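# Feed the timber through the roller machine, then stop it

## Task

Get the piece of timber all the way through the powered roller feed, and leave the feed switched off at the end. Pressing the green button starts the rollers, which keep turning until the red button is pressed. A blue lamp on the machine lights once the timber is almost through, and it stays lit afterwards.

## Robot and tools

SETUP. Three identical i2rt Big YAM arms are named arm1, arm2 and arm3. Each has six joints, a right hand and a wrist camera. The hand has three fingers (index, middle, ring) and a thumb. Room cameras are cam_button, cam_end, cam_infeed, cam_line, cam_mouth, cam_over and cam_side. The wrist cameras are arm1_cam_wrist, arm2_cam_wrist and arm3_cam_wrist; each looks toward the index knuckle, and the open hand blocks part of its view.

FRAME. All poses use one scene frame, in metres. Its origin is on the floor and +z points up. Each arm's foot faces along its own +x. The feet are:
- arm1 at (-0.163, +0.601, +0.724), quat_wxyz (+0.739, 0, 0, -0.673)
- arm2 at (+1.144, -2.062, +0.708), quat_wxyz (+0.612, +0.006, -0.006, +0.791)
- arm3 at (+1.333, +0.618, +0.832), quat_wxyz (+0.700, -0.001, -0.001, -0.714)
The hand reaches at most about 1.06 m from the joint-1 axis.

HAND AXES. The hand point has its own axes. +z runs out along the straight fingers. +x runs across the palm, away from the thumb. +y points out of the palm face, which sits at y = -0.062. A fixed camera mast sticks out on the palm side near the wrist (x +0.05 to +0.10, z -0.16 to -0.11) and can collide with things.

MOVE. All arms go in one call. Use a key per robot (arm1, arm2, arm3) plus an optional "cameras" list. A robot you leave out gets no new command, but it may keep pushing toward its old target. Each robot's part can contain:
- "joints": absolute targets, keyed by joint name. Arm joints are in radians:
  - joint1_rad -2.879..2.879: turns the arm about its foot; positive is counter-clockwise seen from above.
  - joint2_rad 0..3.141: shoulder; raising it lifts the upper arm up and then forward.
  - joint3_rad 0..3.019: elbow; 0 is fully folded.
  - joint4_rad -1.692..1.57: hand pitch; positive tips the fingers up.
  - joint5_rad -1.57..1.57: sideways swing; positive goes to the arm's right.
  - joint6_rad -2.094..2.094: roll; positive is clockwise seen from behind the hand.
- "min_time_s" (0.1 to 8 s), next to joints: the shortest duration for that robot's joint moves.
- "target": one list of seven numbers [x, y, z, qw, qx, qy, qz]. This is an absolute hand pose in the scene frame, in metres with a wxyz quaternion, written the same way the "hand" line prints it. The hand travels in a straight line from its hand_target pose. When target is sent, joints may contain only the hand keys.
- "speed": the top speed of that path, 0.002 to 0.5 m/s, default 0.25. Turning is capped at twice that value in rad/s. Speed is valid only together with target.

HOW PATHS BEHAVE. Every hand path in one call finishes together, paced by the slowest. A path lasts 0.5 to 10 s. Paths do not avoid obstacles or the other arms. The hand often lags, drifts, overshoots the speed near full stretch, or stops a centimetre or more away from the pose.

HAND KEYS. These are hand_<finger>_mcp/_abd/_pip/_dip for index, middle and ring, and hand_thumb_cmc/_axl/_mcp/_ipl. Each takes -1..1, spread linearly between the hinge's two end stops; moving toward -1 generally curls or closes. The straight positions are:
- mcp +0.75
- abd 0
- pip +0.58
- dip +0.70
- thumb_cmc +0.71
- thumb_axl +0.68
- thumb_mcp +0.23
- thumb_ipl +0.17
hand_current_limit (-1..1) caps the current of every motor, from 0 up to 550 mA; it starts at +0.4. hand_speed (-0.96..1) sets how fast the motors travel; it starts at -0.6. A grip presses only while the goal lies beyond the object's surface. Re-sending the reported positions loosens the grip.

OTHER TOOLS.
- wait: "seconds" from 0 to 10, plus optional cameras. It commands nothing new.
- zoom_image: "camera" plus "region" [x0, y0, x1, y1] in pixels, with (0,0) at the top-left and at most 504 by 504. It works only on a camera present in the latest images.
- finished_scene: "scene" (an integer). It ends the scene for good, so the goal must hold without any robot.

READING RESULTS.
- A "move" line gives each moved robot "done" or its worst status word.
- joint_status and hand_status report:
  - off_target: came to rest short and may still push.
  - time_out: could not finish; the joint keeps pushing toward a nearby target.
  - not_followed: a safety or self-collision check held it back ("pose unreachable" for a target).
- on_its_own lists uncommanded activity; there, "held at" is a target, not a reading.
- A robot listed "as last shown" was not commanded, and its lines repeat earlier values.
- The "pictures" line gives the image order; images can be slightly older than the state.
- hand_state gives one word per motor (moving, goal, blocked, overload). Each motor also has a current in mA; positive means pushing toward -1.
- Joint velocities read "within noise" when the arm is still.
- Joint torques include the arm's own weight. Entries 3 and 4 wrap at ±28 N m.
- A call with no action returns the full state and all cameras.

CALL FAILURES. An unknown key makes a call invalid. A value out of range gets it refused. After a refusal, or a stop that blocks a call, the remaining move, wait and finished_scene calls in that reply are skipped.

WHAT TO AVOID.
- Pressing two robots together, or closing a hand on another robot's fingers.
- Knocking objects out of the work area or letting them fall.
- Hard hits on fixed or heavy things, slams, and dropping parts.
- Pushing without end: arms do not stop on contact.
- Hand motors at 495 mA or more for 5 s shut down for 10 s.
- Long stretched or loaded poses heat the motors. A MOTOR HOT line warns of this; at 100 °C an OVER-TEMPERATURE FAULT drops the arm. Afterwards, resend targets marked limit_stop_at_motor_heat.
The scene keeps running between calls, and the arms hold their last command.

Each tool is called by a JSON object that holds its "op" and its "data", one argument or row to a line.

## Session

{"op": "move", "data": {

}}

Scene clock: 0.00 s.
Joint torques (N m): no reading
Heat: arm1: hottest joint3_rad 30 °C; arm2: hottest joint1_rad 30 °C; arm3: hottest joint2_rad 29 °C.
Joint velocities: within noise
arm1.joint_positions: joint1_rad=-0.898 joint2_rad=+0.618 joint3_rad=+1.435 joint4_rad=-1.394 joint5_rad=-0.027 joint6_rad=+1.056 hand_index_mcp=+0.753 hand_index_abd=+0.000 hand_index_pip=+0.577 hand_index_dip=+0.696 hand_middle_mcp=+0.753 hand_middle_abd=+0.000 hand_middle_pip=+0.577 hand_middle_dip=+0.696 hand_ring_mcp=+0.753 hand_ring_abd=+0.000 hand_ring_pip=+0.577 hand_ring_dip=+0.696 hand_thumb_cmc=+0.714 hand_thumb_axl=+0.677 hand_thumb_mcp=+0.226 hand_thumb_ipl=+0.168 hand_current_limit=+0.400 hand_speed=-0.600
arm1.joint_status: not commanded
arm1.hand_state: goal,goal,goal,goal,goal,goal,goal,goal,goal,goal,goal,goal,goal,goal,goal,goal
arm1.index_mcp_current_ma: 0
arm1.index_abd_current_ma: 0
arm1.index_pip_current_ma: 0
arm1.index_dip_current_ma: 0
arm1.middle_mcp_current_ma: 0
arm1.middle_abd_current_ma: 0
arm1.middle_pip_current_ma: 0
arm1.middle_dip_current_ma: 0
arm1.ring_mcp_current_ma: 0
arm1.ring_abd_current_ma: 0
arm1.ring_pip_current_ma: 0
arm1.ring_dip_current_ma: 0
arm1.thumb_cmc_current_ma: 0
arm1.thumb_axl_current_ma: 0
arm1.thumb_mcp_current_ma: 0
arm1.thumb_ipl_current_ma: 0
arm1.hand_goal_index_mcp: 0.754
arm1.hand_goal_index_abd: 0.000
arm1.hand_goal_index_pip: 0.576
arm1.hand_goal_index_dip: 0.696
arm1.hand_goal_middle_mcp: 0.754
arm1.hand_goal_middle_abd: 0.000
arm1.hand_goal_middle_pip: 0.576
arm1.hand_goal_middle_dip: 0.696
arm1.hand_goal_ring_mcp: 0.754
arm1.hand_goal_ring_abd: 0.000
arm1.hand_goal_ring_pip: 0.576
arm1.hand_goal_ring_dip: 0.696
arm1.hand_goal_thumb_cmc: 0.714
arm1.hand_goal_thumb_axl: 0.678
arm1.hand_goal_thumb_mcp: 0.226
arm1.hand_goal_thumb_ipl: 0.168
arm1.hand: x=-0.3891 y=+0.4959 z=+1.2903 quat_wxyz=(+0.471, +0.531, -0.701, +0.072) (m; scene frame)
arm1.hand_target: x=-0.3869 y=+0.4979 z=+1.3023 quat_wxyz=(+0.484, +0.527, -0.695, +0.073) (m; scene frame)
arm1.hand_status: not commanded
arm2.joint_positions: joint1_rad=+0.410 joint2_rad=+0.647 joint3_rad=+1.384 joint4_rad=-1.427 joint5_rad=-0.025 joint6_rad=+0.988 hand_index_mcp=+0.753 hand_index_abd=+0.000 hand_index_pip=+0.577 hand_index_dip=+0.696 hand_middle_mcp=+0.753 hand_middle_abd=+0.000 hand_middle_pip=+0.577 hand_middle_dip=+0.696 hand_ring_mcp=+0.753 hand_ring_abd=+0.000 hand_ring_pip=+0.577 hand_ring_dip=+0.696 hand_thumb_cmc=+0.714 hand_thumb_axl=+0.677 hand_thumb_mcp=+0.226 hand_thumb_ipl=+0.168 hand_current_limit=+0.400 hand_speed=-0.600
arm2.joint_status: not commanded
arm2.hand_state: goal,goal,goal,goal,goal,goal,goal,goal,goal,goal,goal,goal,goal,goal,goal,goal
arm2.index_mcp_current_ma: 0
arm2.index_abd_current_ma: 0
arm2.index_pip_current_ma: 0
arm2.index_dip_current_ma: 0
arm2.middle_mcp_current_ma: 0
arm2.middle_abd_current_ma: 0
arm2.middle_pip_current_ma: 0
arm2.middle_dip_current_ma: 0
arm2.ring_mcp_current_ma: 0
arm2.ring_abd_current_ma: 0
arm2.ring_pip_current_ma: 0
arm2.ring_dip_current_ma: 0
arm2.thumb_cmc_current_ma: 0
arm2.thumb_axl_current_ma: 0
arm2.thumb_mcp_current_ma: 0
arm2.thumb_ipl_current_ma: 0
arm2.hand_goal_index_mcp: 0.754
arm2.hand_goal_index_abd: 0.000
arm2.hand_goal_index_pip: 0.576
arm2.hand_goal_index_dip: 0.696
arm2.hand_goal_middle_mcp: 0.754
arm2.hand_goal_middle_abd: 0.000
arm2.hand_goal_middle_pip: 0.576
arm2.hand_goal_middle_dip: 0.696
arm2.hand_goal_ring_mcp: 0.754
arm2.hand_goal_ring_abd: 0.000
arm2.hand_goal_ring_pip: 0.576
arm2.hand_goal_ring_dip: 0.696
arm2.hand_goal_thumb_cmc: 0.714
arm2.hand_goal_thumb_axl: 0.678
arm2.hand_goal_thumb_mcp: 0.226
arm2.hand_goal_thumb_ipl: 0.168
arm2.hand: x=+1.0512 y=-1.8221 z=+1.2447 quat_wxyz=(-0.323, +0.138, +0.891, +0.288) (m; scene frame)
arm2.hand_target: x=+1.0524 y=-1.8237 z=+1.2557 quat_wxyz=(-0.332, +0.137, +0.885, +0.296) (m; scene frame)
arm2.hand_status: not commanded
arm3.joint_positions: joint1_rad=-0.795 joint2_rad=+0.592 joint3_rad=+1.444 joint4_rad=-1.213 joint5_rad=+0.101 joint6_rad=+1.008 hand_index_mcp=+0.753 hand_index_abd=+0.000 hand_index_pip=+0.577 hand_index_dip=+0.696 hand_middle_mcp=+0.753 hand_middle_abd=+0.000 hand_middle_pip=+0.577 hand_middle_dip=+0.696 hand_ring_mcp=+0.753 hand_ring_abd=+0.000 hand_ring_pip=+0.577 hand_ring_dip=+0.696 hand_thumb_cmc=+0.714 hand_thumb_axl=+0.677 hand_thumb_mcp=+0.226 hand_thumb_ipl=+0.168 hand_current_limit=+0.400 hand_speed=-0.600
arm3.joint_status: not commanded
arm3.hand_state: goal,goal,goal,goal,goal,goal,goal,goal,goal,goal,goal,goal,goal,goal,goal,goal
arm3.index_mcp_current_ma: 0
arm3.index_abd_current_ma: 0
arm3.index_pip_current_ma: 0
arm3.index_dip_current_ma: 0
arm3.middle_mcp_current_ma: 0
arm3.middle_abd_current_ma: 0
arm3.middle_pip_current_ma: 0
arm3.middle_dip_current_ma: 0
arm3.ring_mcp_current_ma: 0
arm3.ring_abd_current_ma: 0
arm3.ring_pip_current_ma: 0
arm3.ring_dip_current_ma: 0
arm3.thumb_cmc_current_ma: 0
arm3.thumb_axl_current_ma: 0
arm3.thumb_mcp_current_ma: 0
arm3.thumb_ipl_current_ma: 0
arm3.hand_goal_index_mcp: 0.754
arm3.hand_goal_index_abd: 0.000
arm3.hand_goal_index_pip: 0.576
arm3.hand_goal_index_dip: 0.696
arm3.hand_goal_middle_mcp: 0.754
arm3.hand_goal_middle_abd: 0.000
arm3.hand_goal_middle_pip: 0.576
arm3.hand_goal_middle_dip: 0.696
arm3.hand_goal_ring_mcp: 0.754
arm3.hand_goal_ring_abd: 0.000
arm3.hand_goal_ring_pip: 0.576
arm3.hand_goal_ring_dip: 0.696
arm3.hand_goal_thumb_cmc: 0.714
arm3.hand_goal_thumb_axl: 0.678
arm3.hand_goal_thumb_mcp: 0.226
arm3.hand_goal_thumb_ipl: 0.168
arm3.hand: x=+1.0969 y=+0.5363 z=+1.4578 quat_wxyz=(+0.570, +0.480, -0.667, +0.014) (m; scene frame)
arm3.hand_target: x=+1.1000 y=+0.5394 z=+1.4695 quat_wxyz=(+0.581, +0.474, -0.661, +0.015) (m; scene frame)
arm3.hand_status: not commanded
pictures: arm1_cam_wrist, arm2_cam_wrist, arm3_cam_wrist, cam_button, cam_end, cam_infeed, cam_line, cam_mouth, cam_over, cam_side
Images, in order (width x height): arm1_cam_wrist 672x504, arm2_cam_wrist 672x504, arm3_cam_wrist 672x504, cam_button 896x504, cam_end 896x504, cam_infeed 896x504, cam_line 896x504, cam_mouth 896x504, cam_over 896x504, cam_side 896x504.

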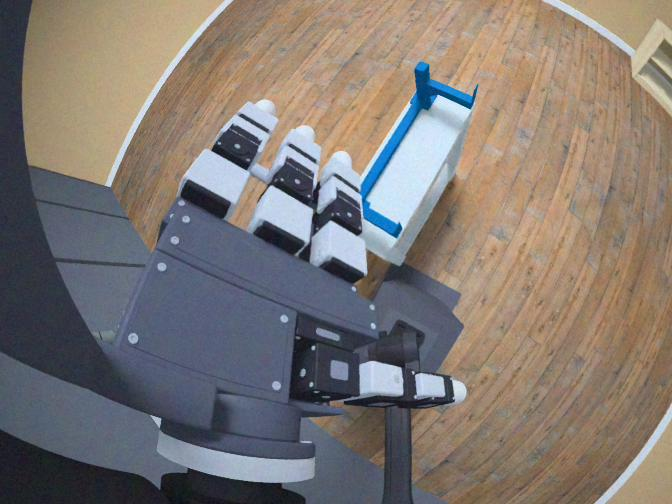

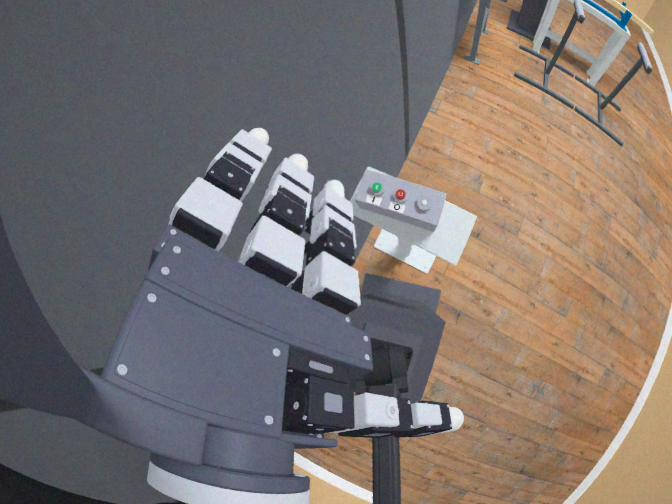

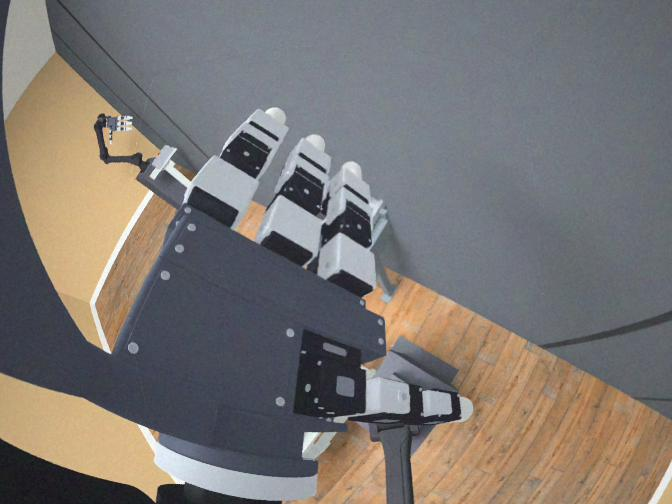

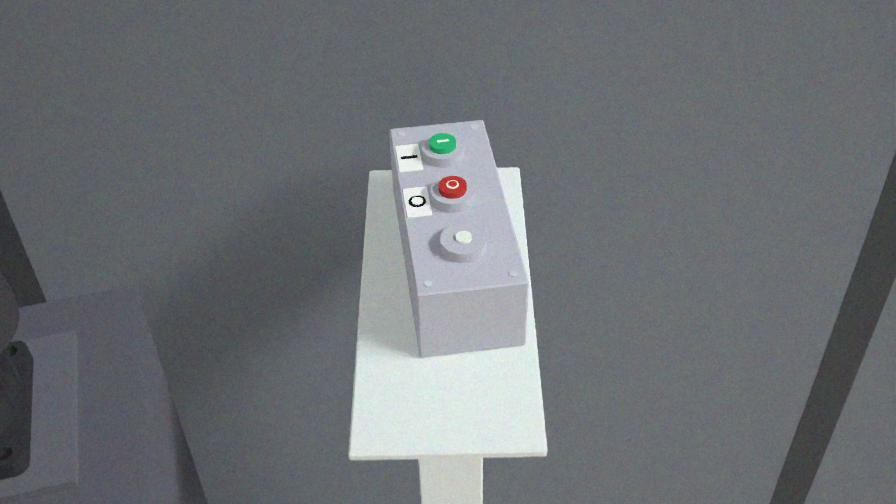

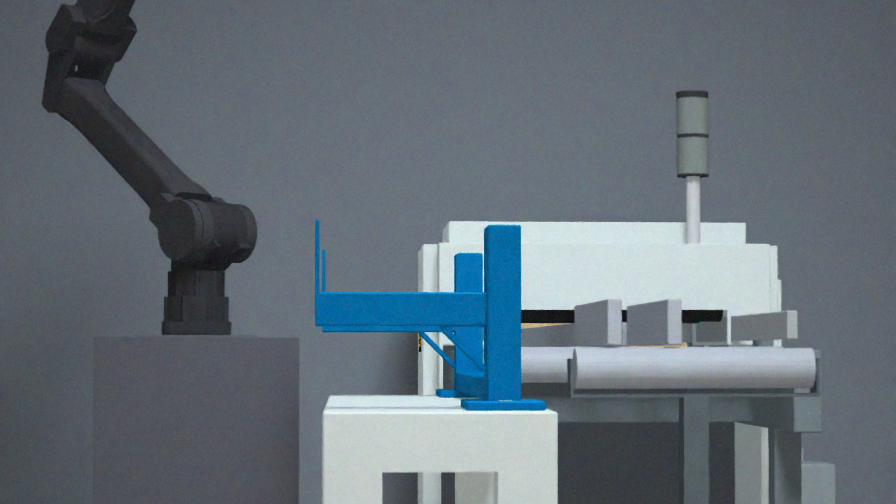

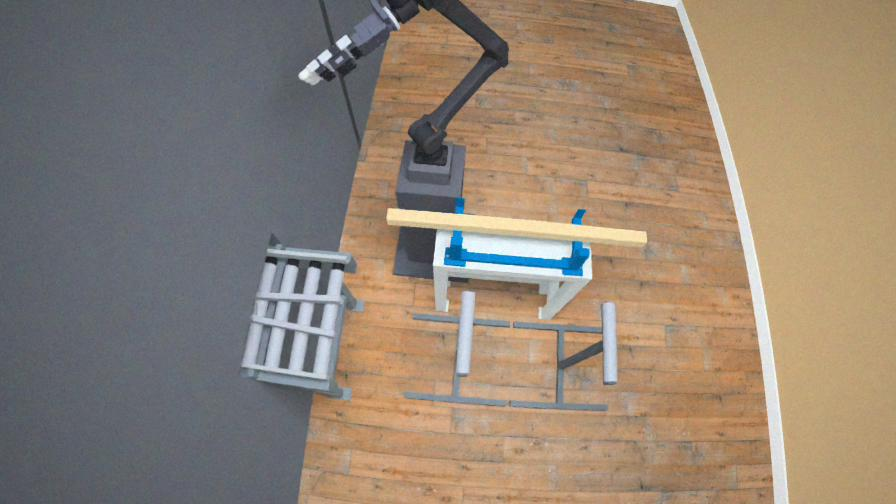

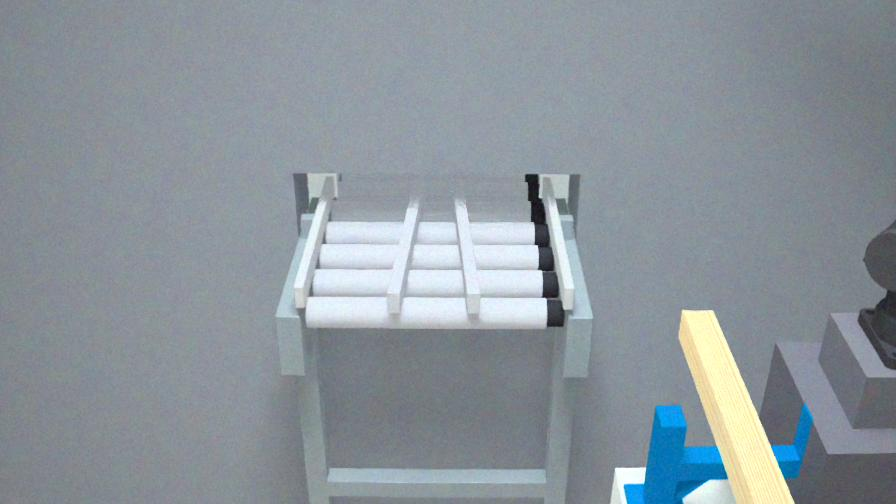

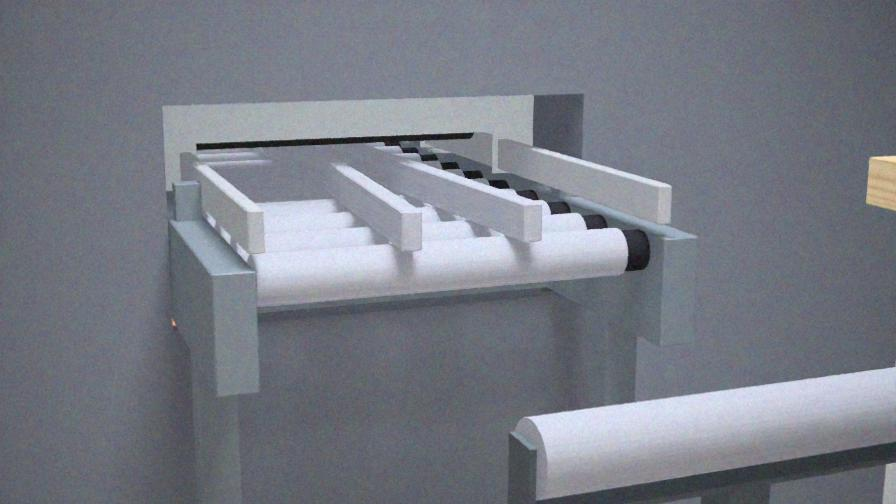

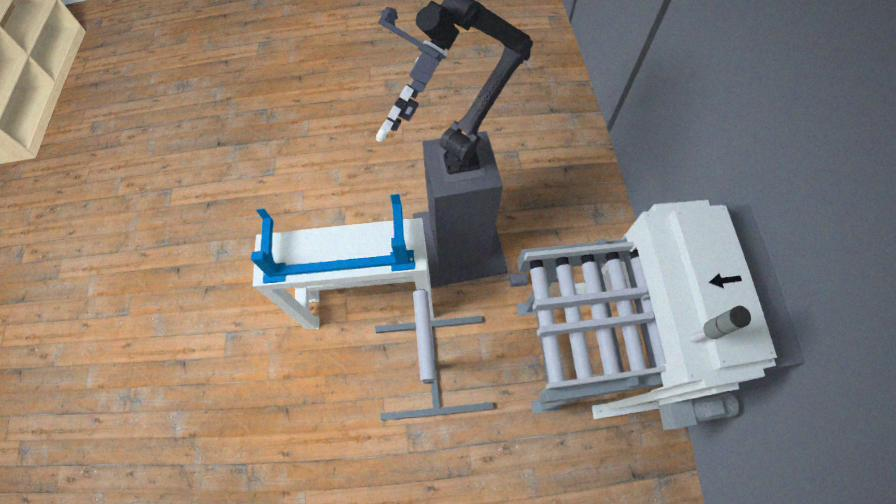

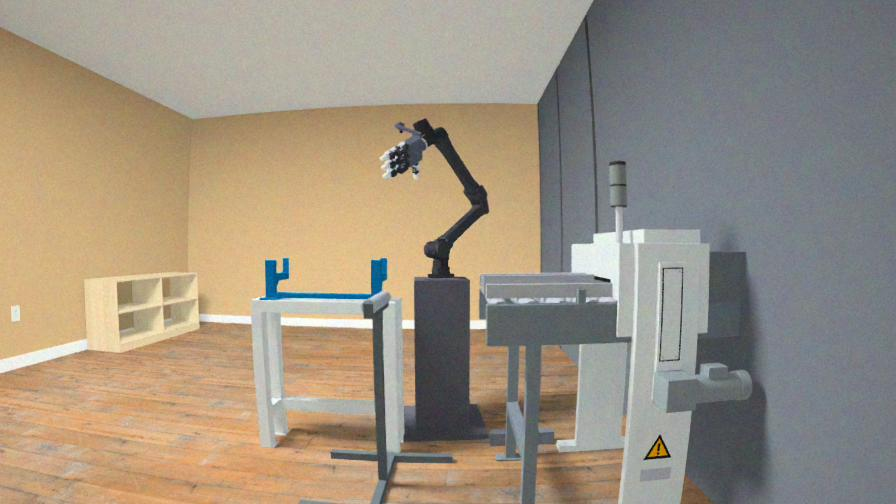

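{"op": "move", "data": {
  "arm2": {"target": [0.92, -1.65, 1.20, 0, 0, 1, 0], "speed": 0.3, "joints": {"hand_middle_mcp": -0.07, "hand_middle_pip": -0.3, "hand_middle_dip": -0.17, "hand_ring_mcp": -0.07, "hand_ring_pip": -0.3, "hand_ring_dip": -0.17}},
  "arm3": {"joints": {"joint1_rad": 1.15, "joint2_rad": 1.10, "joint3_rad": 1.19, "joint4_rad": -1.658, "joint5_rad": 0.0, "joint6_rad": 1.14, "hand_index_pip": -0.7, "hand_middle_pip": -0.7, "hand_ring_pip": -0.7, "hand_thumb_cmc": -0.571}, "min_time_s": 2.5},
  "cameras": ["cam_button"]
}}

{"op": "move", "data": {
  "arm2": {"target": [0.917, -1.626, 1.02, 0, 0, 1, 0], "speed": 0.25},
  "arm3": {"target": [1.585, 0.462, 0.95, 0, 1, 0, 0], "speed": 0.25},
  "cameras": ["cam_button", "cam_line", "arm3_cam_wrist"]
}}

Scene clock: 18.27 s.
Joint torques (N m): arm1=[0.73 2.9 8.91 2.89 -0.01 -0.05] | arm2=[2.2 -8.06 11.64 1.03 0.38 -0.09] | arm3=[0.38 -5.54 8.62 -0.01 0.16 0.14]
Heat: arm1: hottest joint3_rad 32 °C; arm2: hottest joint3_rad 31 °C; arm3: hottest joint3_rad 30 °C.
move: arm2 off_target; arm3 done
Joint velocities: within noise
arm1: as last shown
arm1.joint_positions: joint1_rad=-0.898 joint2_rad=+0.618 joint3_rad=+1.435 joint4_rad=-1.394 joint5_rad=-0.027 joint6_rad=+1.056 hand_index_mcp=+0.755 hand_index_abd=+0.000 hand_index_pip=+0.577 hand_index_dip=+0.696 hand_middle_mcp=+0.755 hand_middle_abd=+0.000 hand_middle_pip=+0.577 hand_middle_dip=+0.696 hand_ring_mcp=+0.755 hand_ring_abd=+0.000 hand_ring_pip=+0.577 hand_ring_dip=+0.696 hand_thumb_cmc=+0.715 hand_thumb_axl=+0.677 hand_thumb_mcp=+0.226 hand_thumb_ipl=+0.168 hand_current_limit=+0.400 hand_speed=-0.600
arm2.joint_positions: joint1_rad=+0.387 joint2_rad=+1.318 joint3_rad=+1.754 joint4_rad=-1.684 joint5_rad=+0.047 joint6_rad=+0.641 hand_index_mcp=+0.755 hand_index_abd=+0.000 hand_index_pip=+0.577 hand_index_dip=+0.696 hand_middle_mcp=-0.050 hand_middle_abd=+0.000 hand_middle_pip=-0.294 hand_middle_dip=-0.167 hand_ring_mcp=-0.053 hand_ring_abd=+0.000 hand_ring_pip=-0.295 hand_ring_dip=-0.167 hand_thumb_cmc=+0.715 hand_thumb_axl=+0.677 hand_thumb_mcp=+0.224 hand_thumb_ipl=+0.168 hand_current_limit=+0.400 hand_speed=-0.600
arm2.joint_status: all done
arm2.hand_state: goal,goal,goal,goal,goal,goal,goal,goal,goal,goal,goal,goal,goal,goal,goal,goal
arm2.index_mcp_current_ma: 1
arm2.index_abd_current_ma: 0
arm2.index_pip_current_ma: 1
arm2.index_dip_current_ma: 0
arm2.middle_mcp_current_ma: 45
arm2.middle_abd_current_ma: 0
arm2.middle_pip_current_ma: 9
arm2.middle_dip_current_ma: 4
arm2.ring_mcp_current_ma: 37
arm2.ring_abd_current_ma: 0
arm2.ring_pip_current_ma: 7
arm2.ring_dip_current_ma: 3
arm2.thumb_cmc_current_ma: 1
arm2.thumb_axl_current_ma: -1
arm2.thumb_mcp_current_ma: -3
arm2.thumb_ipl_current_ma: 0
arm2.hand_goal_index_mcp: 0.754
arm2.hand_goal_index_abd: 0.000
arm2.hand_goal_index_pip: 0.576
arm2.hand_goal_index_dip: 0.696
arm2.hand_goal_middle_mcp: -0.070
arm2.hand_goal_middle_abd: 0.000
arm2.hand_goal_middle_pip: -0.300
arm2.hand_goal_middle_dip: -0.170
arm2.hand_goal_ring_mcp: -0.070
arm2.hand_goal_ring_abd: 0.000
arm2.hand_goal_ring_pip: -0.300
arm2.hand_goal_ring_dip: -0.170
arm2.hand_goal_thumb_cmc: 0.714
arm2.hand_goal_thumb_axl: 0.678
arm2.hand_goal_thumb_mcp: 0.226
arm2.hand_goal_thumb_ipl: 0.168
arm2.hand: x=+0.9269 y=-1.6482 z=+1.1771 quat_wxyz=(-0.079, +0.003, +0.985, +0.151) (m; scene frame)
arm2.hand_target: x=+0.9207 y=-1.6506 z=+1.1990 quat_wxyz=(-0.089, -0.007, +0.982, +0.167) (m; scene frame)
arm2.hand_status: off_target (0.024 m and 19.6 deg from the pose sent, 0.221 m and 54.1 deg at the start; pose on its path clipped on 8 of 90 steps; a joint's target at an end of its range on 67 of 90 steps)
arm3.joint_positions: joint1_rad=+1.139 joint2_rad=+1.095 joint3_rad=+1.187 joint4_rad=-1.650 joint5_rad=+0.001 joint6_rad=+1.131 hand_index_mcp=+0.757 hand_index_abd=+0.001 hand_index_pip=-0.692 hand_index_dip=+0.696 hand_middle_mcp=+0.757 hand_middle_abd=+0.001 hand_middle_pip=-0.694 hand_middle_dip=+0.696 hand_ring_mcp=+0.756 hand_ring_abd=+0.001 hand_ring_pip=-0.694 hand_ring_dip=+0.696 hand_thumb_cmc=-0.567 hand_thumb_axl=+0.677 hand_thumb_mcp=+0.223 hand_thumb_ipl=+0.168 hand_current_limit=+0.400 hand_speed=-0.600
arm3.joint_status: all done
arm3.hand_state: goal,goal,goal,goal,goal,goal,goal,goal,goal,goal,goal,goal,goal,goal,goal,goal
arm3.index_mcp_current_ma: 2
arm3.index_abd_current_ma: 0
arm3.index_pip_current_ma: 7
arm3.index_dip_current_ma: 0
arm3.middle_mcp_current_ma: 2
arm3.middle_abd_current_ma: 0
arm3.middle_pip_current_ma: 5
arm3.middle_dip_current_ma: 0
arm3.ring_mcp_current_ma: 1
arm3.ring_abd_current_ma: 0
arm3.ring_pip_current_ma: 5
arm3.ring_dip_current_ma: 0
arm3.thumb_cmc_current_ma: 1
arm3.thumb_axl_current_ma: 0
arm3.thumb_mcp_current_ma: -2
arm3.thumb_ipl_current_ma: 0
arm3.hand_goal_index_mcp: 0.754
arm3.hand_goal_index_abd: 0.000
arm3.hand_goal_index_pip: -0.700
arm3.hand_goal_index_dip: 0.696
arm3.hand_goal_middle_mcp: 0.754
arm3.hand_goal_middle_abd: 0.000
arm3.hand_goal_middle_pip: -0.700
arm3.hand_goal_middle_dip: 0.696
arm3.hand_goal_ring_mcp: 0.754
arm3.hand_goal_ring_abd: 0.000
arm3.hand_goal_ring_pip: -0.700
arm3.hand_goal_ring_dip: 0.696
arm3.hand_goal_thumb_cmc: -0.570
arm3.hand_goal_thumb_axl: 0.678
arm3.hand_goal_thumb_mcp: 0.226
arm3.hand_goal_thumb_ipl: 0.168
arm3.hand: x=+1.5720 y=+0.4058 z=+1.1180 quat_wxyz=(+0.004, +1.000, -0.006, +0.005) (m; scene frame)
arm3.hand_target: x=+1.5731 y=+0.4090 z=+1.1177 quat_wxyz=(+0.002, +1.000, -0.005, +0.001) (m; scene frame)
arm3.hand_status: not commanded
pictures: cam_button
Images, in order (width x height): cam_button 896x504.

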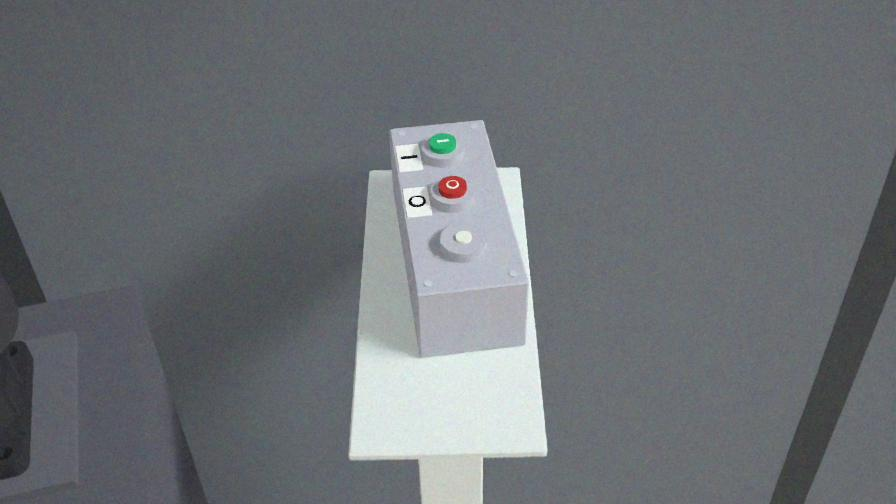

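Scene clock: 19.93 s.
Joint torques (N m): arm1=[0.85 2.78 8.94 2.89 -0.01 -0.05] | arm2=[0.97 -10.46 7.76 0.49 0.16 -0.05] | arm3=[0.38 -5.19 7.95 0.53 0.31 0.16]
Heat: arm1: hottest joint3_rad 32 °C; arm2: hottest joint3_rad 31 °C; arm3: hottest joint3_rad 30 °C.
move: arm2 done; arm3 done
Joint velocities: within noise
arm1: as last shown
arm2.joint_positions: joint1_rad=+0.359 joint2_rad=+1.482 joint3_rad=+1.595 joint4_rad=-1.684 joint5_rad=-0.006 joint6_rad=+0.620 hand_index_mcp=+0.755 hand_index_abd=+0.000 hand_index_pip=+0.577 hand_index_dip=+0.696 hand_middle_mcp=-0.051 hand_middle_abd=+0.000 hand_middle_pip=-0.294 hand_middle_dip=-0.167 hand_ring_mcp=-0.053 hand_ring_abd=+0.000 hand_ring_pip=-0.295 hand_ring_dip=-0.167 hand_thumb_cmc=+0.715 hand_thumb_axl=+0.677 hand_thumb_mcp=+0.223 hand_thumb_ipl=+0.168 hand_current_limit=+0.400 hand_speed=-0.600
arm2.joint_status: not commanded
arm2.hand_state: goal,goal,goal,goal,goal,goal,goal,goal,goal,goal,goal,goal,goal,goal,goal,goal
arm2.index_mcp_current_ma: 1
arm2.index_abd_current_ma: 0
arm2.index_pip_current_ma: 1
arm2.index_dip_current_ma: 0
arm2.middle_mcp_current_ma: 43
arm2.middle_abd_current_ma: 0
arm2.middle_pip_current_ma: 9
arm2.middle_dip_current_ma: 4
arm2.ring_mcp_current_ma: 35
arm2.ring_abd_current_ma: 0
arm2.ring_pip_current_ma: 7
arm2.ring_dip_current_ma: 3
arm2.thumb_cmc_current_ma: 1
arm2.thumb_axl_current_ma: -1
arm2.thumb_mcp_current_ma: -4
arm2.thumb_ipl_current_ma: 0
arm2.hand_goal_index_mcp: 0.754
arm2.hand_goal_index_abd: 0.000
arm2.hand_goal_index_pip: 0.576
arm2.hand_goal_index_dip: 0.696
arm2.hand_goal_middle_mcp: -0.070
arm2.hand_goal_middle_abd: 0.000
arm2.hand_goal_middle_pip: -0.300
arm2.hand_goal_middle_dip: -0.170
arm2.hand_goal_ring_mcp: -0.070
arm2.hand_goal_ring_abd: 0.000
arm2.hand_goal_ring_pip: -0.300
arm2.hand_goal_ring_dip: -0.170
arm2.hand_goal_thumb_cmc: 0.714
arm2.hand_goal_thumb_axl: 0.678
arm2.hand_goal_thumb_mcp: 0.226
arm2.hand_goal_thumb_ipl: 0.168
arm2.hand: x=+0.9163 y=-1.6268 z=+1.0252 quat_wxyz=(-0.004, +0.003, +1.000, +0.006) (m; scene frame)
arm2.hand_target: x=+0.9170 y=-1.6260 z=+1.0201 quat_wxyz=(+0.000, +0.000, +1.000, +0.000) (m; scene frame)
arm2.hand_status: done (0.005 m and 0.9 deg from the pose sent, 0.159 m and 19.6 deg at the start; a joint's target at an end of its range on 18 of 50 steps)
arm3.joint_positions: joint1_rad=+1.326 joint2_rad=+1.137 joint3_rad=+0.774 joint4_rad=-1.213 joint5_rad=-0.006 joint6_rad=+1.308 hand_index_mcp=+0.757 hand_index_abd=+0.001 hand_index_pip=-0.692 hand_index_dip=+0.696 hand_middle_mcp=+0.757 hand_middle_abd=+0.001 hand_middle_pip=-0.694 hand_middle_dip=+0.696 hand_ring_mcp=+0.756 hand_ring_abd=+0.001 hand_ring_pip=-0.694 hand_ring_dip=+0.696 hand_thumb_cmc=-0.567 hand_thumb_axl=+0.677 hand_thumb_mcp=+0.223 hand_thumb_ipl=+0.168 hand_current_limit=+0.400 hand_speed=-0.600
arm3.joint_status: not commanded
arm3.hand_state: goal,goal,goal,goal,goal,goal,goal,goal,goal,goal,goal,goal,goal,goal,goal,goal
arm3.index_mcp_current_ma: 2
arm3.index_abd_current_ma: 0
arm3.index_pip_current_ma: 7
arm3.index_dip_current_ma: 0
arm3.middle_mcp_current_ma: 2
arm3.middle_abd_current_ma: 0
arm3.middle_pip_current_ma: 5
arm3.middle_dip_current_ma: 0
arm3.ring_mcp_current_ma: 1
arm3.ring_abd_current_ma: 0
arm3.ring_pip_current_ma: 5
arm3.ring_dip_current_ma: 0
arm3.thumb_cmc_current_ma: 1
arm3.thumb_axl_current_ma: 0
arm3.thumb_mcp_current_ma: -2
arm3.thumb_ipl_current_ma: 0
arm3.hand_goal_index_mcp: 0.754
arm3.hand_goal_index_abd: 0.000
arm3.hand_goal_index_pip: -0.700
arm3.hand_goal_index_dip: 0.696
arm3.hand_goal_middle_mcp: 0.754
arm3.hand_goal_middle_abd: 0.000
arm3.hand_goal_middle_pip: -0.700
arm3.hand_goal_middle_dip: 0.696
arm3.hand_goal_ring_mcp: 0.754
arm3.hand_goal_ring_abd: 0.000
arm3.hand_goal_ring_pip: -0.700
arm3.hand_goal_ring_dip: 0.696
arm3.hand_goal_thumb_cmc: -0.570
arm3.hand_goal_thumb_axl: 0.678
arm3.hand_goal_thumb_mcp: 0.226
arm3.hand_goal_thumb_ipl: 0.168
arm3.hand: x=+1.5807 y=+0.4604 z=+0.9509 quat_wxyz=(-0.002, +1.000, -0.001, -0.002) (m; scene frame)
arm3.hand_target: x=+1.5850 y=+0.4621 z=+0.9500 quat_wxyz=(+0.000, +1.000, +0.000, +0.000) (m; scene frame)
arm3.hand_status: done (0.005 m and 0.4 deg from the pose sent, 0.178 m and 1.0 deg at the start)
pictures: arm3_cam_wrist, cam_button, cam_line
Images, in order (width x height): arm3_cam_wrist 672x504, cam_button 896x504, cam_line 896x504.

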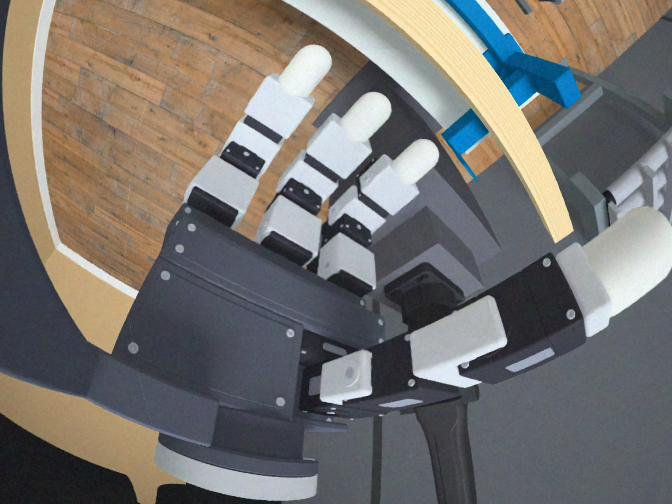

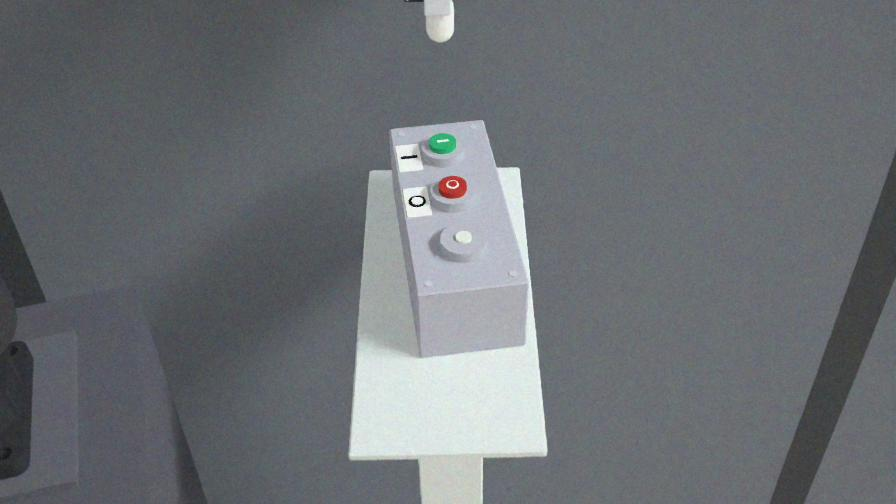

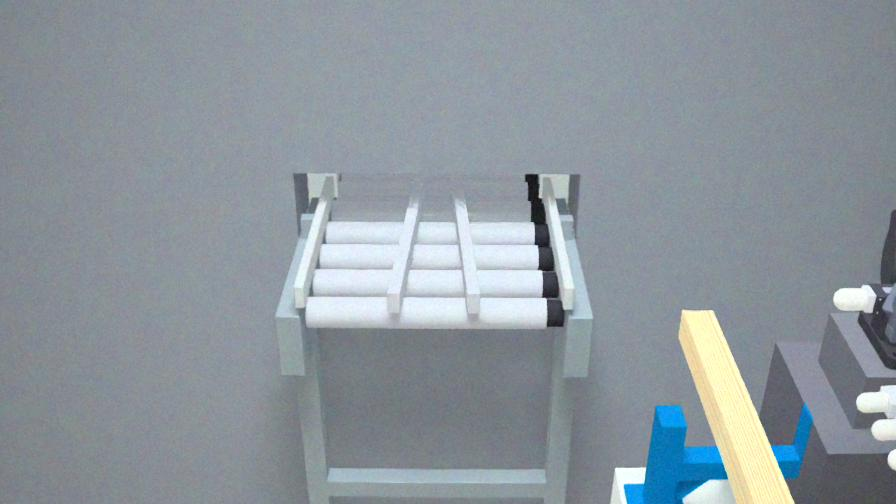

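{"op": "move", "data": {
  "arm2": {"target": [0.917, -1.625, 0.945, 0, 0, 1, 0], "speed": 0.15},
  "arm3": {"target": [1.590, 0.458, 0.733, 0, 1, 0, 0], "speed": 0.2},
  "cameras": ["cam_button"]
}}

{"op": "move", "data": {
  "arm3": {"target": [1.590, 0.345, 0.735, 0, 1, 0, 0], "speed": 0.15}
}}

{"op": "move", "data": {
  "arm3": {"target": [1.590, 0.312, 0.735, 0, 1, 0, 0], "speed": 0.06},
  "cameras": ["cam_line", "arm3_cam_wrist"]
}}

Scene clock: 25.43 s.
Joint torques (N m): arm1=[0.79 2.9 8.94 2.91 0 -0.04] | arm2=[0.97 -10.52 7.42 1.14 0.17 -0.05] | arm3=[-0.03 -8 3.84 0.62 0.32 0.06]
Heat: arm1: hottest joint3_rad 32 °C; arm2: hottest joint3_rad 31 °C; arm3: hottest joint3_rad 31 °C.
move: arm2 done; arm3 done
Joint velocities: within noise
arm1: as last shown
arm2.joint_positions: joint1_rad=+0.359 joint2_rad=+1.482 joint3_rad=+1.401 joint4_rad=-1.505 joint5_rad=-0.006 joint6_rad=+0.620 hand_index_mcp=+0.755 hand_index_abd=+0.000 hand_index_pip=+0.577 hand_index_dip=+0.696 hand_middle_mcp=-0.051 hand_middle_abd=+0.000 hand_middle_pip=-0.294 hand_middle_dip=-0.167 hand_ring_mcp=-0.054 hand_ring_abd=+0.000 hand_ring_pip=-0.295 hand_ring_dip=-0.167 hand_thumb_cmc=+0.715 hand_thumb_axl=+0.677 hand_thumb_mcp=+0.223 hand_thumb_ipl=+0.168 hand_current_limit=+0.400 hand_speed=-0.600
arm2.joint_status: not commanded
arm2.hand_state: goal,goal,goal,goal,goal,goal,goal,goal,goal,goal,goal,goal,goal,goal,goal,goal
arm2.index_mcp_current_ma: 1
arm2.index_abd_current_ma: 0
arm2.index_pip_current_ma: 1
arm2.index_dip_current_ma: 0
arm2.middle_mcp_current_ma: 43
arm2.middle_abd_current_ma: 0
arm2.middle_pip_current_ma: 9
arm2.middle_dip_current_ma: 4
arm2.ring_mcp_current_ma: 35
arm2.ring_abd_current_ma: 0
arm2.ring_pip_current_ma: 7
arm2.ring_dip_current_ma: 3
arm2.thumb_cmc_current_ma: 1
arm2.thumb_axl_current_ma: -1
arm2.thumb_mcp_current_ma: -4
arm2.thumb_ipl_current_ma: 0
arm2.hand_goal_index_mcp: 0.754
arm2.hand_goal_index_abd: 0.000
arm2.hand_goal_index_pip: 0.576
arm2.hand_goal_index_dip: 0.696
arm2.hand_goal_middle_mcp: -0.070
arm2.hand_goal_middle_abd: 0.000
arm2.hand_goal_middle_pip: -0.300
arm2.hand_goal_middle_dip: -0.170
arm2.hand_goal_ring_mcp: -0.070
arm2.hand_goal_ring_abd: 0.000
arm2.hand_goal_ring_pip: -0.300
arm2.hand_goal_ring_dip: -0.170
arm2.hand_goal_thumb_cmc: 0.714
arm2.hand_goal_thumb_axl: 0.678
arm2.hand_goal_thumb_mcp: 0.226
arm2.hand_goal_thumb_ipl: 0.168
arm2.hand: x=+0.9179 y=-1.6274 z=+0.9503 quat_wxyz=(+0.000, +0.003, +1.000, +0.000) (m; scene frame)
arm2.hand_target: x=+0.9170 y=-1.6250 z=+0.9451 quat_wxyz=(+0.000, +0.000, +1.000, +0.000) (m; scene frame)
arm2.hand_status: done (0.006 m and 0.4 deg from the pose sent, 0.080 m and 0.9 deg at the start)
arm3.joint_positions: joint1_rad=+1.326 joint2_rad=+1.679 joint3_rad=+0.532 joint4_rad=-0.427 joint5_rad=-0.005 joint6_rad=+1.308 hand_index_mcp=+0.757 hand_index_abd=+0.001 hand_index_pip=-0.692 hand_index_dip=+0.696 hand_middle_mcp=+0.757 hand_middle_abd=+0.001 hand_middle_pip=-0.694 hand_middle_dip=+0.696 hand_ring_mcp=+0.756 hand_ring_abd=+0.001 hand_ring_pip=-0.694 hand_ring_dip=+0.696 hand_thumb_cmc=-0.567 hand_thumb_axl=+0.677 hand_thumb_mcp=+0.223 hand_thumb_ipl=+0.168 hand_current_limit=+0.400 hand_speed=-0.600
arm3.joint_status: not commanded
arm3.hand_state: goal,goal,goal,goal,goal,goal,goal,goal,goal,goal,goal,goal,goal,goal,goal,goal
arm3.index_mcp_current_ma: 2
arm3.index_abd_current_ma: 0
arm3.index_pip_current_ma: 7
arm3.index_dip_current_ma: 0
arm3.middle_mcp_current_ma: 2
arm3.middle_abd_current_ma: 0
arm3.middle_pip_current_ma: 5
arm3.middle_dip_current_ma: 0
arm3.ring_mcp_current_ma: 1
arm3.ring_abd_current_ma: 0
arm3.ring_pip_current_ma: 5
arm3.ring_dip_current_ma: 0
arm3.thumb_cmc_current_ma: 1
arm3.thumb_axl_current_ma: 0
arm3.thumb_mcp_current_ma: -2
arm3.thumb_ipl_current_ma: 0
arm3.hand_goal_index_mcp: 0.754
arm3.hand_goal_index_abd: 0.000
arm3.hand_goal_index_pip: -0.700
arm3.hand_goal_index_dip: 0.696
arm3.hand_goal_middle_mcp: 0.754
arm3.hand_goal_middle_abd: 0.000
arm3.hand_goal_middle_pip: -0.700
arm3.hand_goal_middle_dip: 0.696
arm3.hand_goal_ring_mcp: 0.754
arm3.hand_goal_ring_abd: 0.000
arm3.hand_goal_ring_pip: -0.700
arm3.hand_goal_ring_dip: 0.696
arm3.hand_goal_thumb_cmc: -0.570
arm3.hand_goal_thumb_axl: 0.678
arm3.hand_goal_thumb_mcp: 0.226
arm3.hand_goal_thumb_ipl: 0.168
arm3.hand: x=+1.5863 y=+0.4583 z=+0.7353 quat_wxyz=(-0.002, +1.000, -0.001, -0.002) (m; scene frame)
arm3.hand_target: x=+1.5900 y=+0.4580 z=+0.7331 quat_wxyz=(+0.000, +1.000, +0.000, +0.000) (m; scene frame)
arm3.hand_status: done (0.004 m and 0.3 deg from the pose sent, 0.218 m and 0.3 deg at the start)
pictures: cam_button
Images, in order (width x height): cam_button 896x504.

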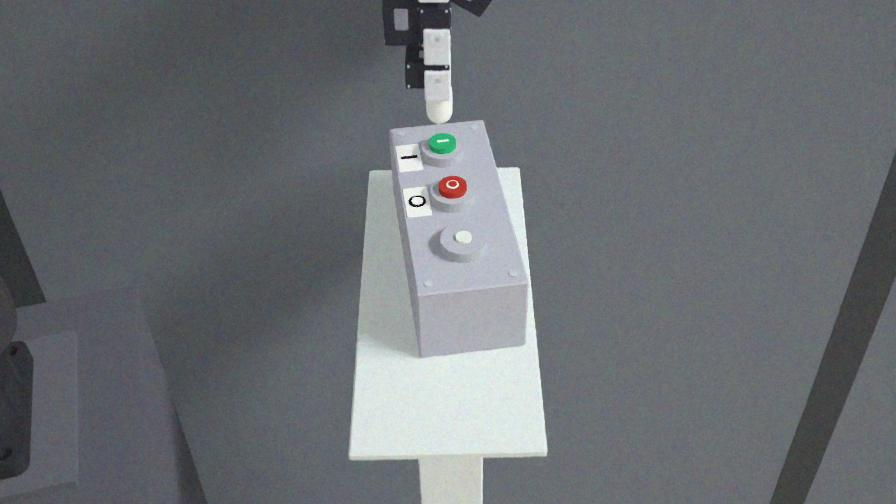

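Scene clock: 27.13 s.
Joint torques (N m): arm1=[0.73 3.14 8.9 2.93 0 -0.05] | arm2=[0.97 -10.64 7.43 1.13 0.16 -0.04] | arm3=[-1.03 -9.29 5.97 -0.08 0.07 -0.04]
Heat: arm1: hottest joint3_rad 33 °C; arm2: hottest joint3_rad 31 °C; arm3: hottest joint3_rad 31 °C.
move: arm3 off_target
Joint velocities: within noise
arm1, arm2: as last shown
arm3.joint_positions: joint1_rad=+1.010 joint2_rad=+1.748 joint3_rad=+0.646 joint4_rad=-0.473 joint5_rad=+0.000 joint6_rad=+0.989 hand_index_mcp=+0.757 hand_index_abd=+0.001 hand_index_pip=-0.692 hand_index_dip=+0.696 hand_middle_mcp=+0.757 hand_middle_abd=+0.001 hand_middle_pip=-0.694 hand_middle_dip=+0.696 hand_ring_mcp=+0.756 hand_ring_abd=+0.001 hand_ring_pip=-0.694 hand_ring_dip=+0.696 hand_thumb_cmc=-0.567 hand_thumb_axl=+0.677 hand_thumb_mcp=+0.223 hand_thumb_ipl=+0.168 hand_current_limit=+0.400 hand_speed=-0.600
arm3.joint_status: not commanded
arm3.hand_state: goal,goal,goal,goal,goal,goal,goal,goal,goal,goal,goal,goal,goal,goal,goal,goal
arm3.index_mcp_current_ma: 2
arm3.index_abd_current_ma: 0
arm3.index_pip_current_ma: 7
arm3.index_dip_current_ma: 0
arm3.middle_mcp_current_ma: 2
arm3.middle_abd_current_ma: 0
arm3.middle_pip_current_ma: 5
arm3.middle_dip_current_ma: 0
arm3.ring_mcp_current_ma: 1
arm3.ring_abd_current_ma: 0
arm3.ring_pip_current_ma: 5
arm3.ring_dip_current_ma: 0
arm3.thumb_cmc_current_ma: 1
arm3.thumb_axl_current_ma: 0
arm3.thumb_mcp_current_ma: -2
arm3.thumb_ipl_current_ma: 0
arm3.hand_goal_index_mcp: 0.754
arm3.hand_goal_index_abd: 0.000
arm3.hand_goal_index_pip: -0.700
arm3.hand_goal_index_dip: 0.696
arm3.hand_goal_middle_mcp: 0.754
arm3.hand_goal_middle_abd: 0.000
arm3.hand_goal_middle_pip: -0.700
arm3.hand_goal_middle_dip: 0.696
arm3.hand_goal_ring_mcp: 0.754
arm3.hand_goal_ring_abd: 0.000
arm3.hand_goal_ring_pip: -0.700
arm3.hand_goal_ring_dip: 0.696
arm3.hand_goal_thumb_cmc: -0.570
arm3.hand_goal_thumb_axl: 0.678
arm3.hand_goal_thumb_mcp: 0.226
arm3.hand_goal_thumb_ipl: 0.168
arm3.hand: x=+1.5830 y=+0.3529 z=+0.7350 quat_wxyz=(+0.000, +1.000, +0.000, -0.002) (m; scene frame)
arm3.hand_target: x=+1.5898 y=+0.3452 z=+0.7352 quat_wxyz=(+0.000, +1.000, +0.000, +0.000) (m; scene frame)
arm3.hand_status: off_target (0.011 m and 0.3 deg from the pose sent, 0.113 m and 0.3 deg at the start)
pictures: none

Scene clock: 28.37 s.
Joint torques (N m): arm1=[0.62 3.14 8.94 2.93 0.01 -0.04] | arm2=[0.91 -10.64 7.42 1.14 0.16 -0.05] | arm3=[-2.61 -9.76 7.27 0.31 0.62 -0.09]
Heat: arm1: hottest joint3_rad 33 °C; arm2: hottest joint3_rad 31 °C; arm3: hottest joint3_rad 31 °C.
move: arm3 off_target
Joint velocities: within noise
arm1, arm2: as last shown
arm3.joint_positions: joint1_rad=+0.953 joint2_rad=+1.777 joint3_rad=+0.684 joint4_rad=-0.510 joint5_rad=-0.013 joint6_rad=+0.917 hand_index_mcp=+0.756 hand_index_abd=+0.001 hand_index_pip=-0.692 hand_index_dip=+0.696 hand_middle_mcp=+0.756 hand_middle_abd=+0.001 hand_middle_pip=-0.694 hand_middle_dip=+0.696 hand_ring_mcp=+0.756 hand_ring_abd=+0.001 hand_ring_pip=-0.694 hand_ring_dip=+0.696 hand_thumb_cmc=-0.568 hand_thumb_axl=+0.677 hand_thumb_mcp=+0.223 hand_thumb_ipl=+0.168 hand_current_limit=+0.400 hand_speed=-0.600
arm3.joint_status: not commanded
arm3.hand_state: goal,goal,goal,goal,goal,goal,goal,goal,goal,goal,goal,goal,goal,goal,goal,goal
arm3.index_mcp_current_ma: 1
arm3.index_abd_current_ma: 0
arm3.index_pip_current_ma: 7
arm3.index_dip_current_ma: 0
arm3.middle_mcp_current_ma: 1
arm3.middle_abd_current_ma: 0
arm3.middle_pip_current_ma: 5
arm3.middle_dip_current_ma: 0
arm3.ring_mcp_current_ma: 1
arm3.ring_abd_current_ma: 0
arm3.ring_pip_current_ma: 5
arm3.ring_dip_current_ma: 0
arm3.thumb_cmc_current_ma: 1
arm3.thumb_axl_current_ma: 0
arm3.thumb_mcp_current_ma: -2
arm3.thumb_ipl_current_ma: 0
arm3.hand_goal_index_mcp: 0.754
arm3.hand_goal_index_abd: 0.000
arm3.hand_goal_index_pip: -0.700
arm3.hand_goal_index_dip: 0.696
arm3.hand_goal_middle_mcp: 0.754
arm3.hand_goal_middle_abd: 0.000
arm3.hand_goal_middle_pip: -0.700
arm3.hand_goal_middle_dip: 0.696
arm3.hand_goal_ring_mcp: 0.754
arm3.hand_goal_ring_abd: 0.000
arm3.hand_goal_ring_pip: -0.700
arm3.hand_goal_ring_dip: 0.696
arm3.hand_goal_thumb_cmc: -0.570
arm3.hand_goal_thumb_axl: 0.678
arm3.hand_goal_thumb_mcp: 0.226
arm3.hand_goal_thumb_ipl: 0.168
arm3.hand: x=+1.5805 y=+0.3351 z=+0.7307 quat_wxyz=(-0.013, +1.000, +0.008, -0.009) (m; scene frame)
arm3.hand_target: x=+1.5894 y=+0.3126 z=+0.7359 quat_wxyz=(+0.000, +1.000, +0.000, +0.000) (m; scene frame)
arm3.hand_status: off_target (0.025 m and 2.1 deg from the pose sent, 0.041 m and 0.3 deg at the start)
pictures: arm3_cam_wrist, cam_line
Images, in order (width x height): arm3_cam_wrist 672x504, cam_line 896x504.

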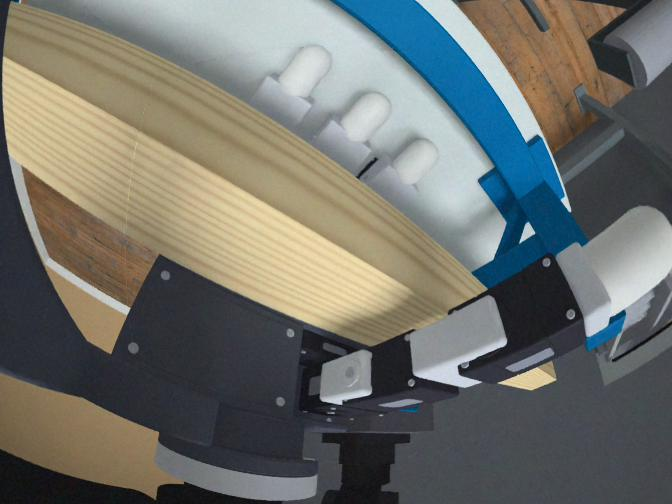

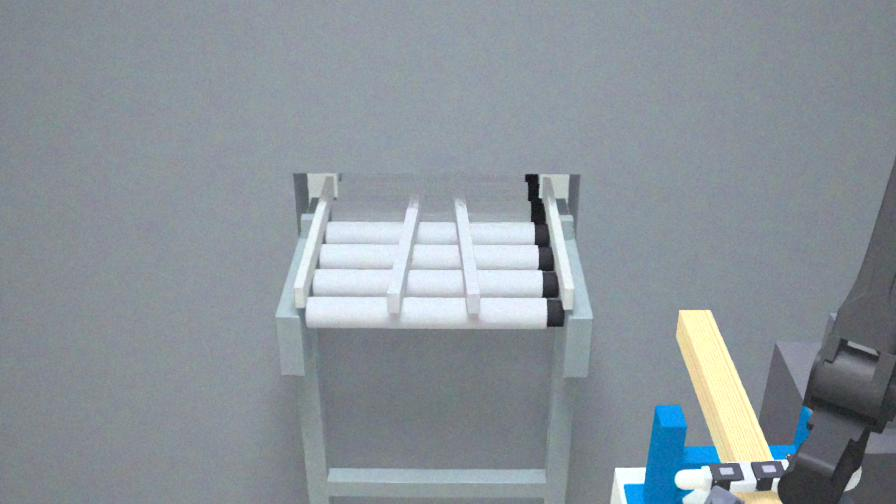

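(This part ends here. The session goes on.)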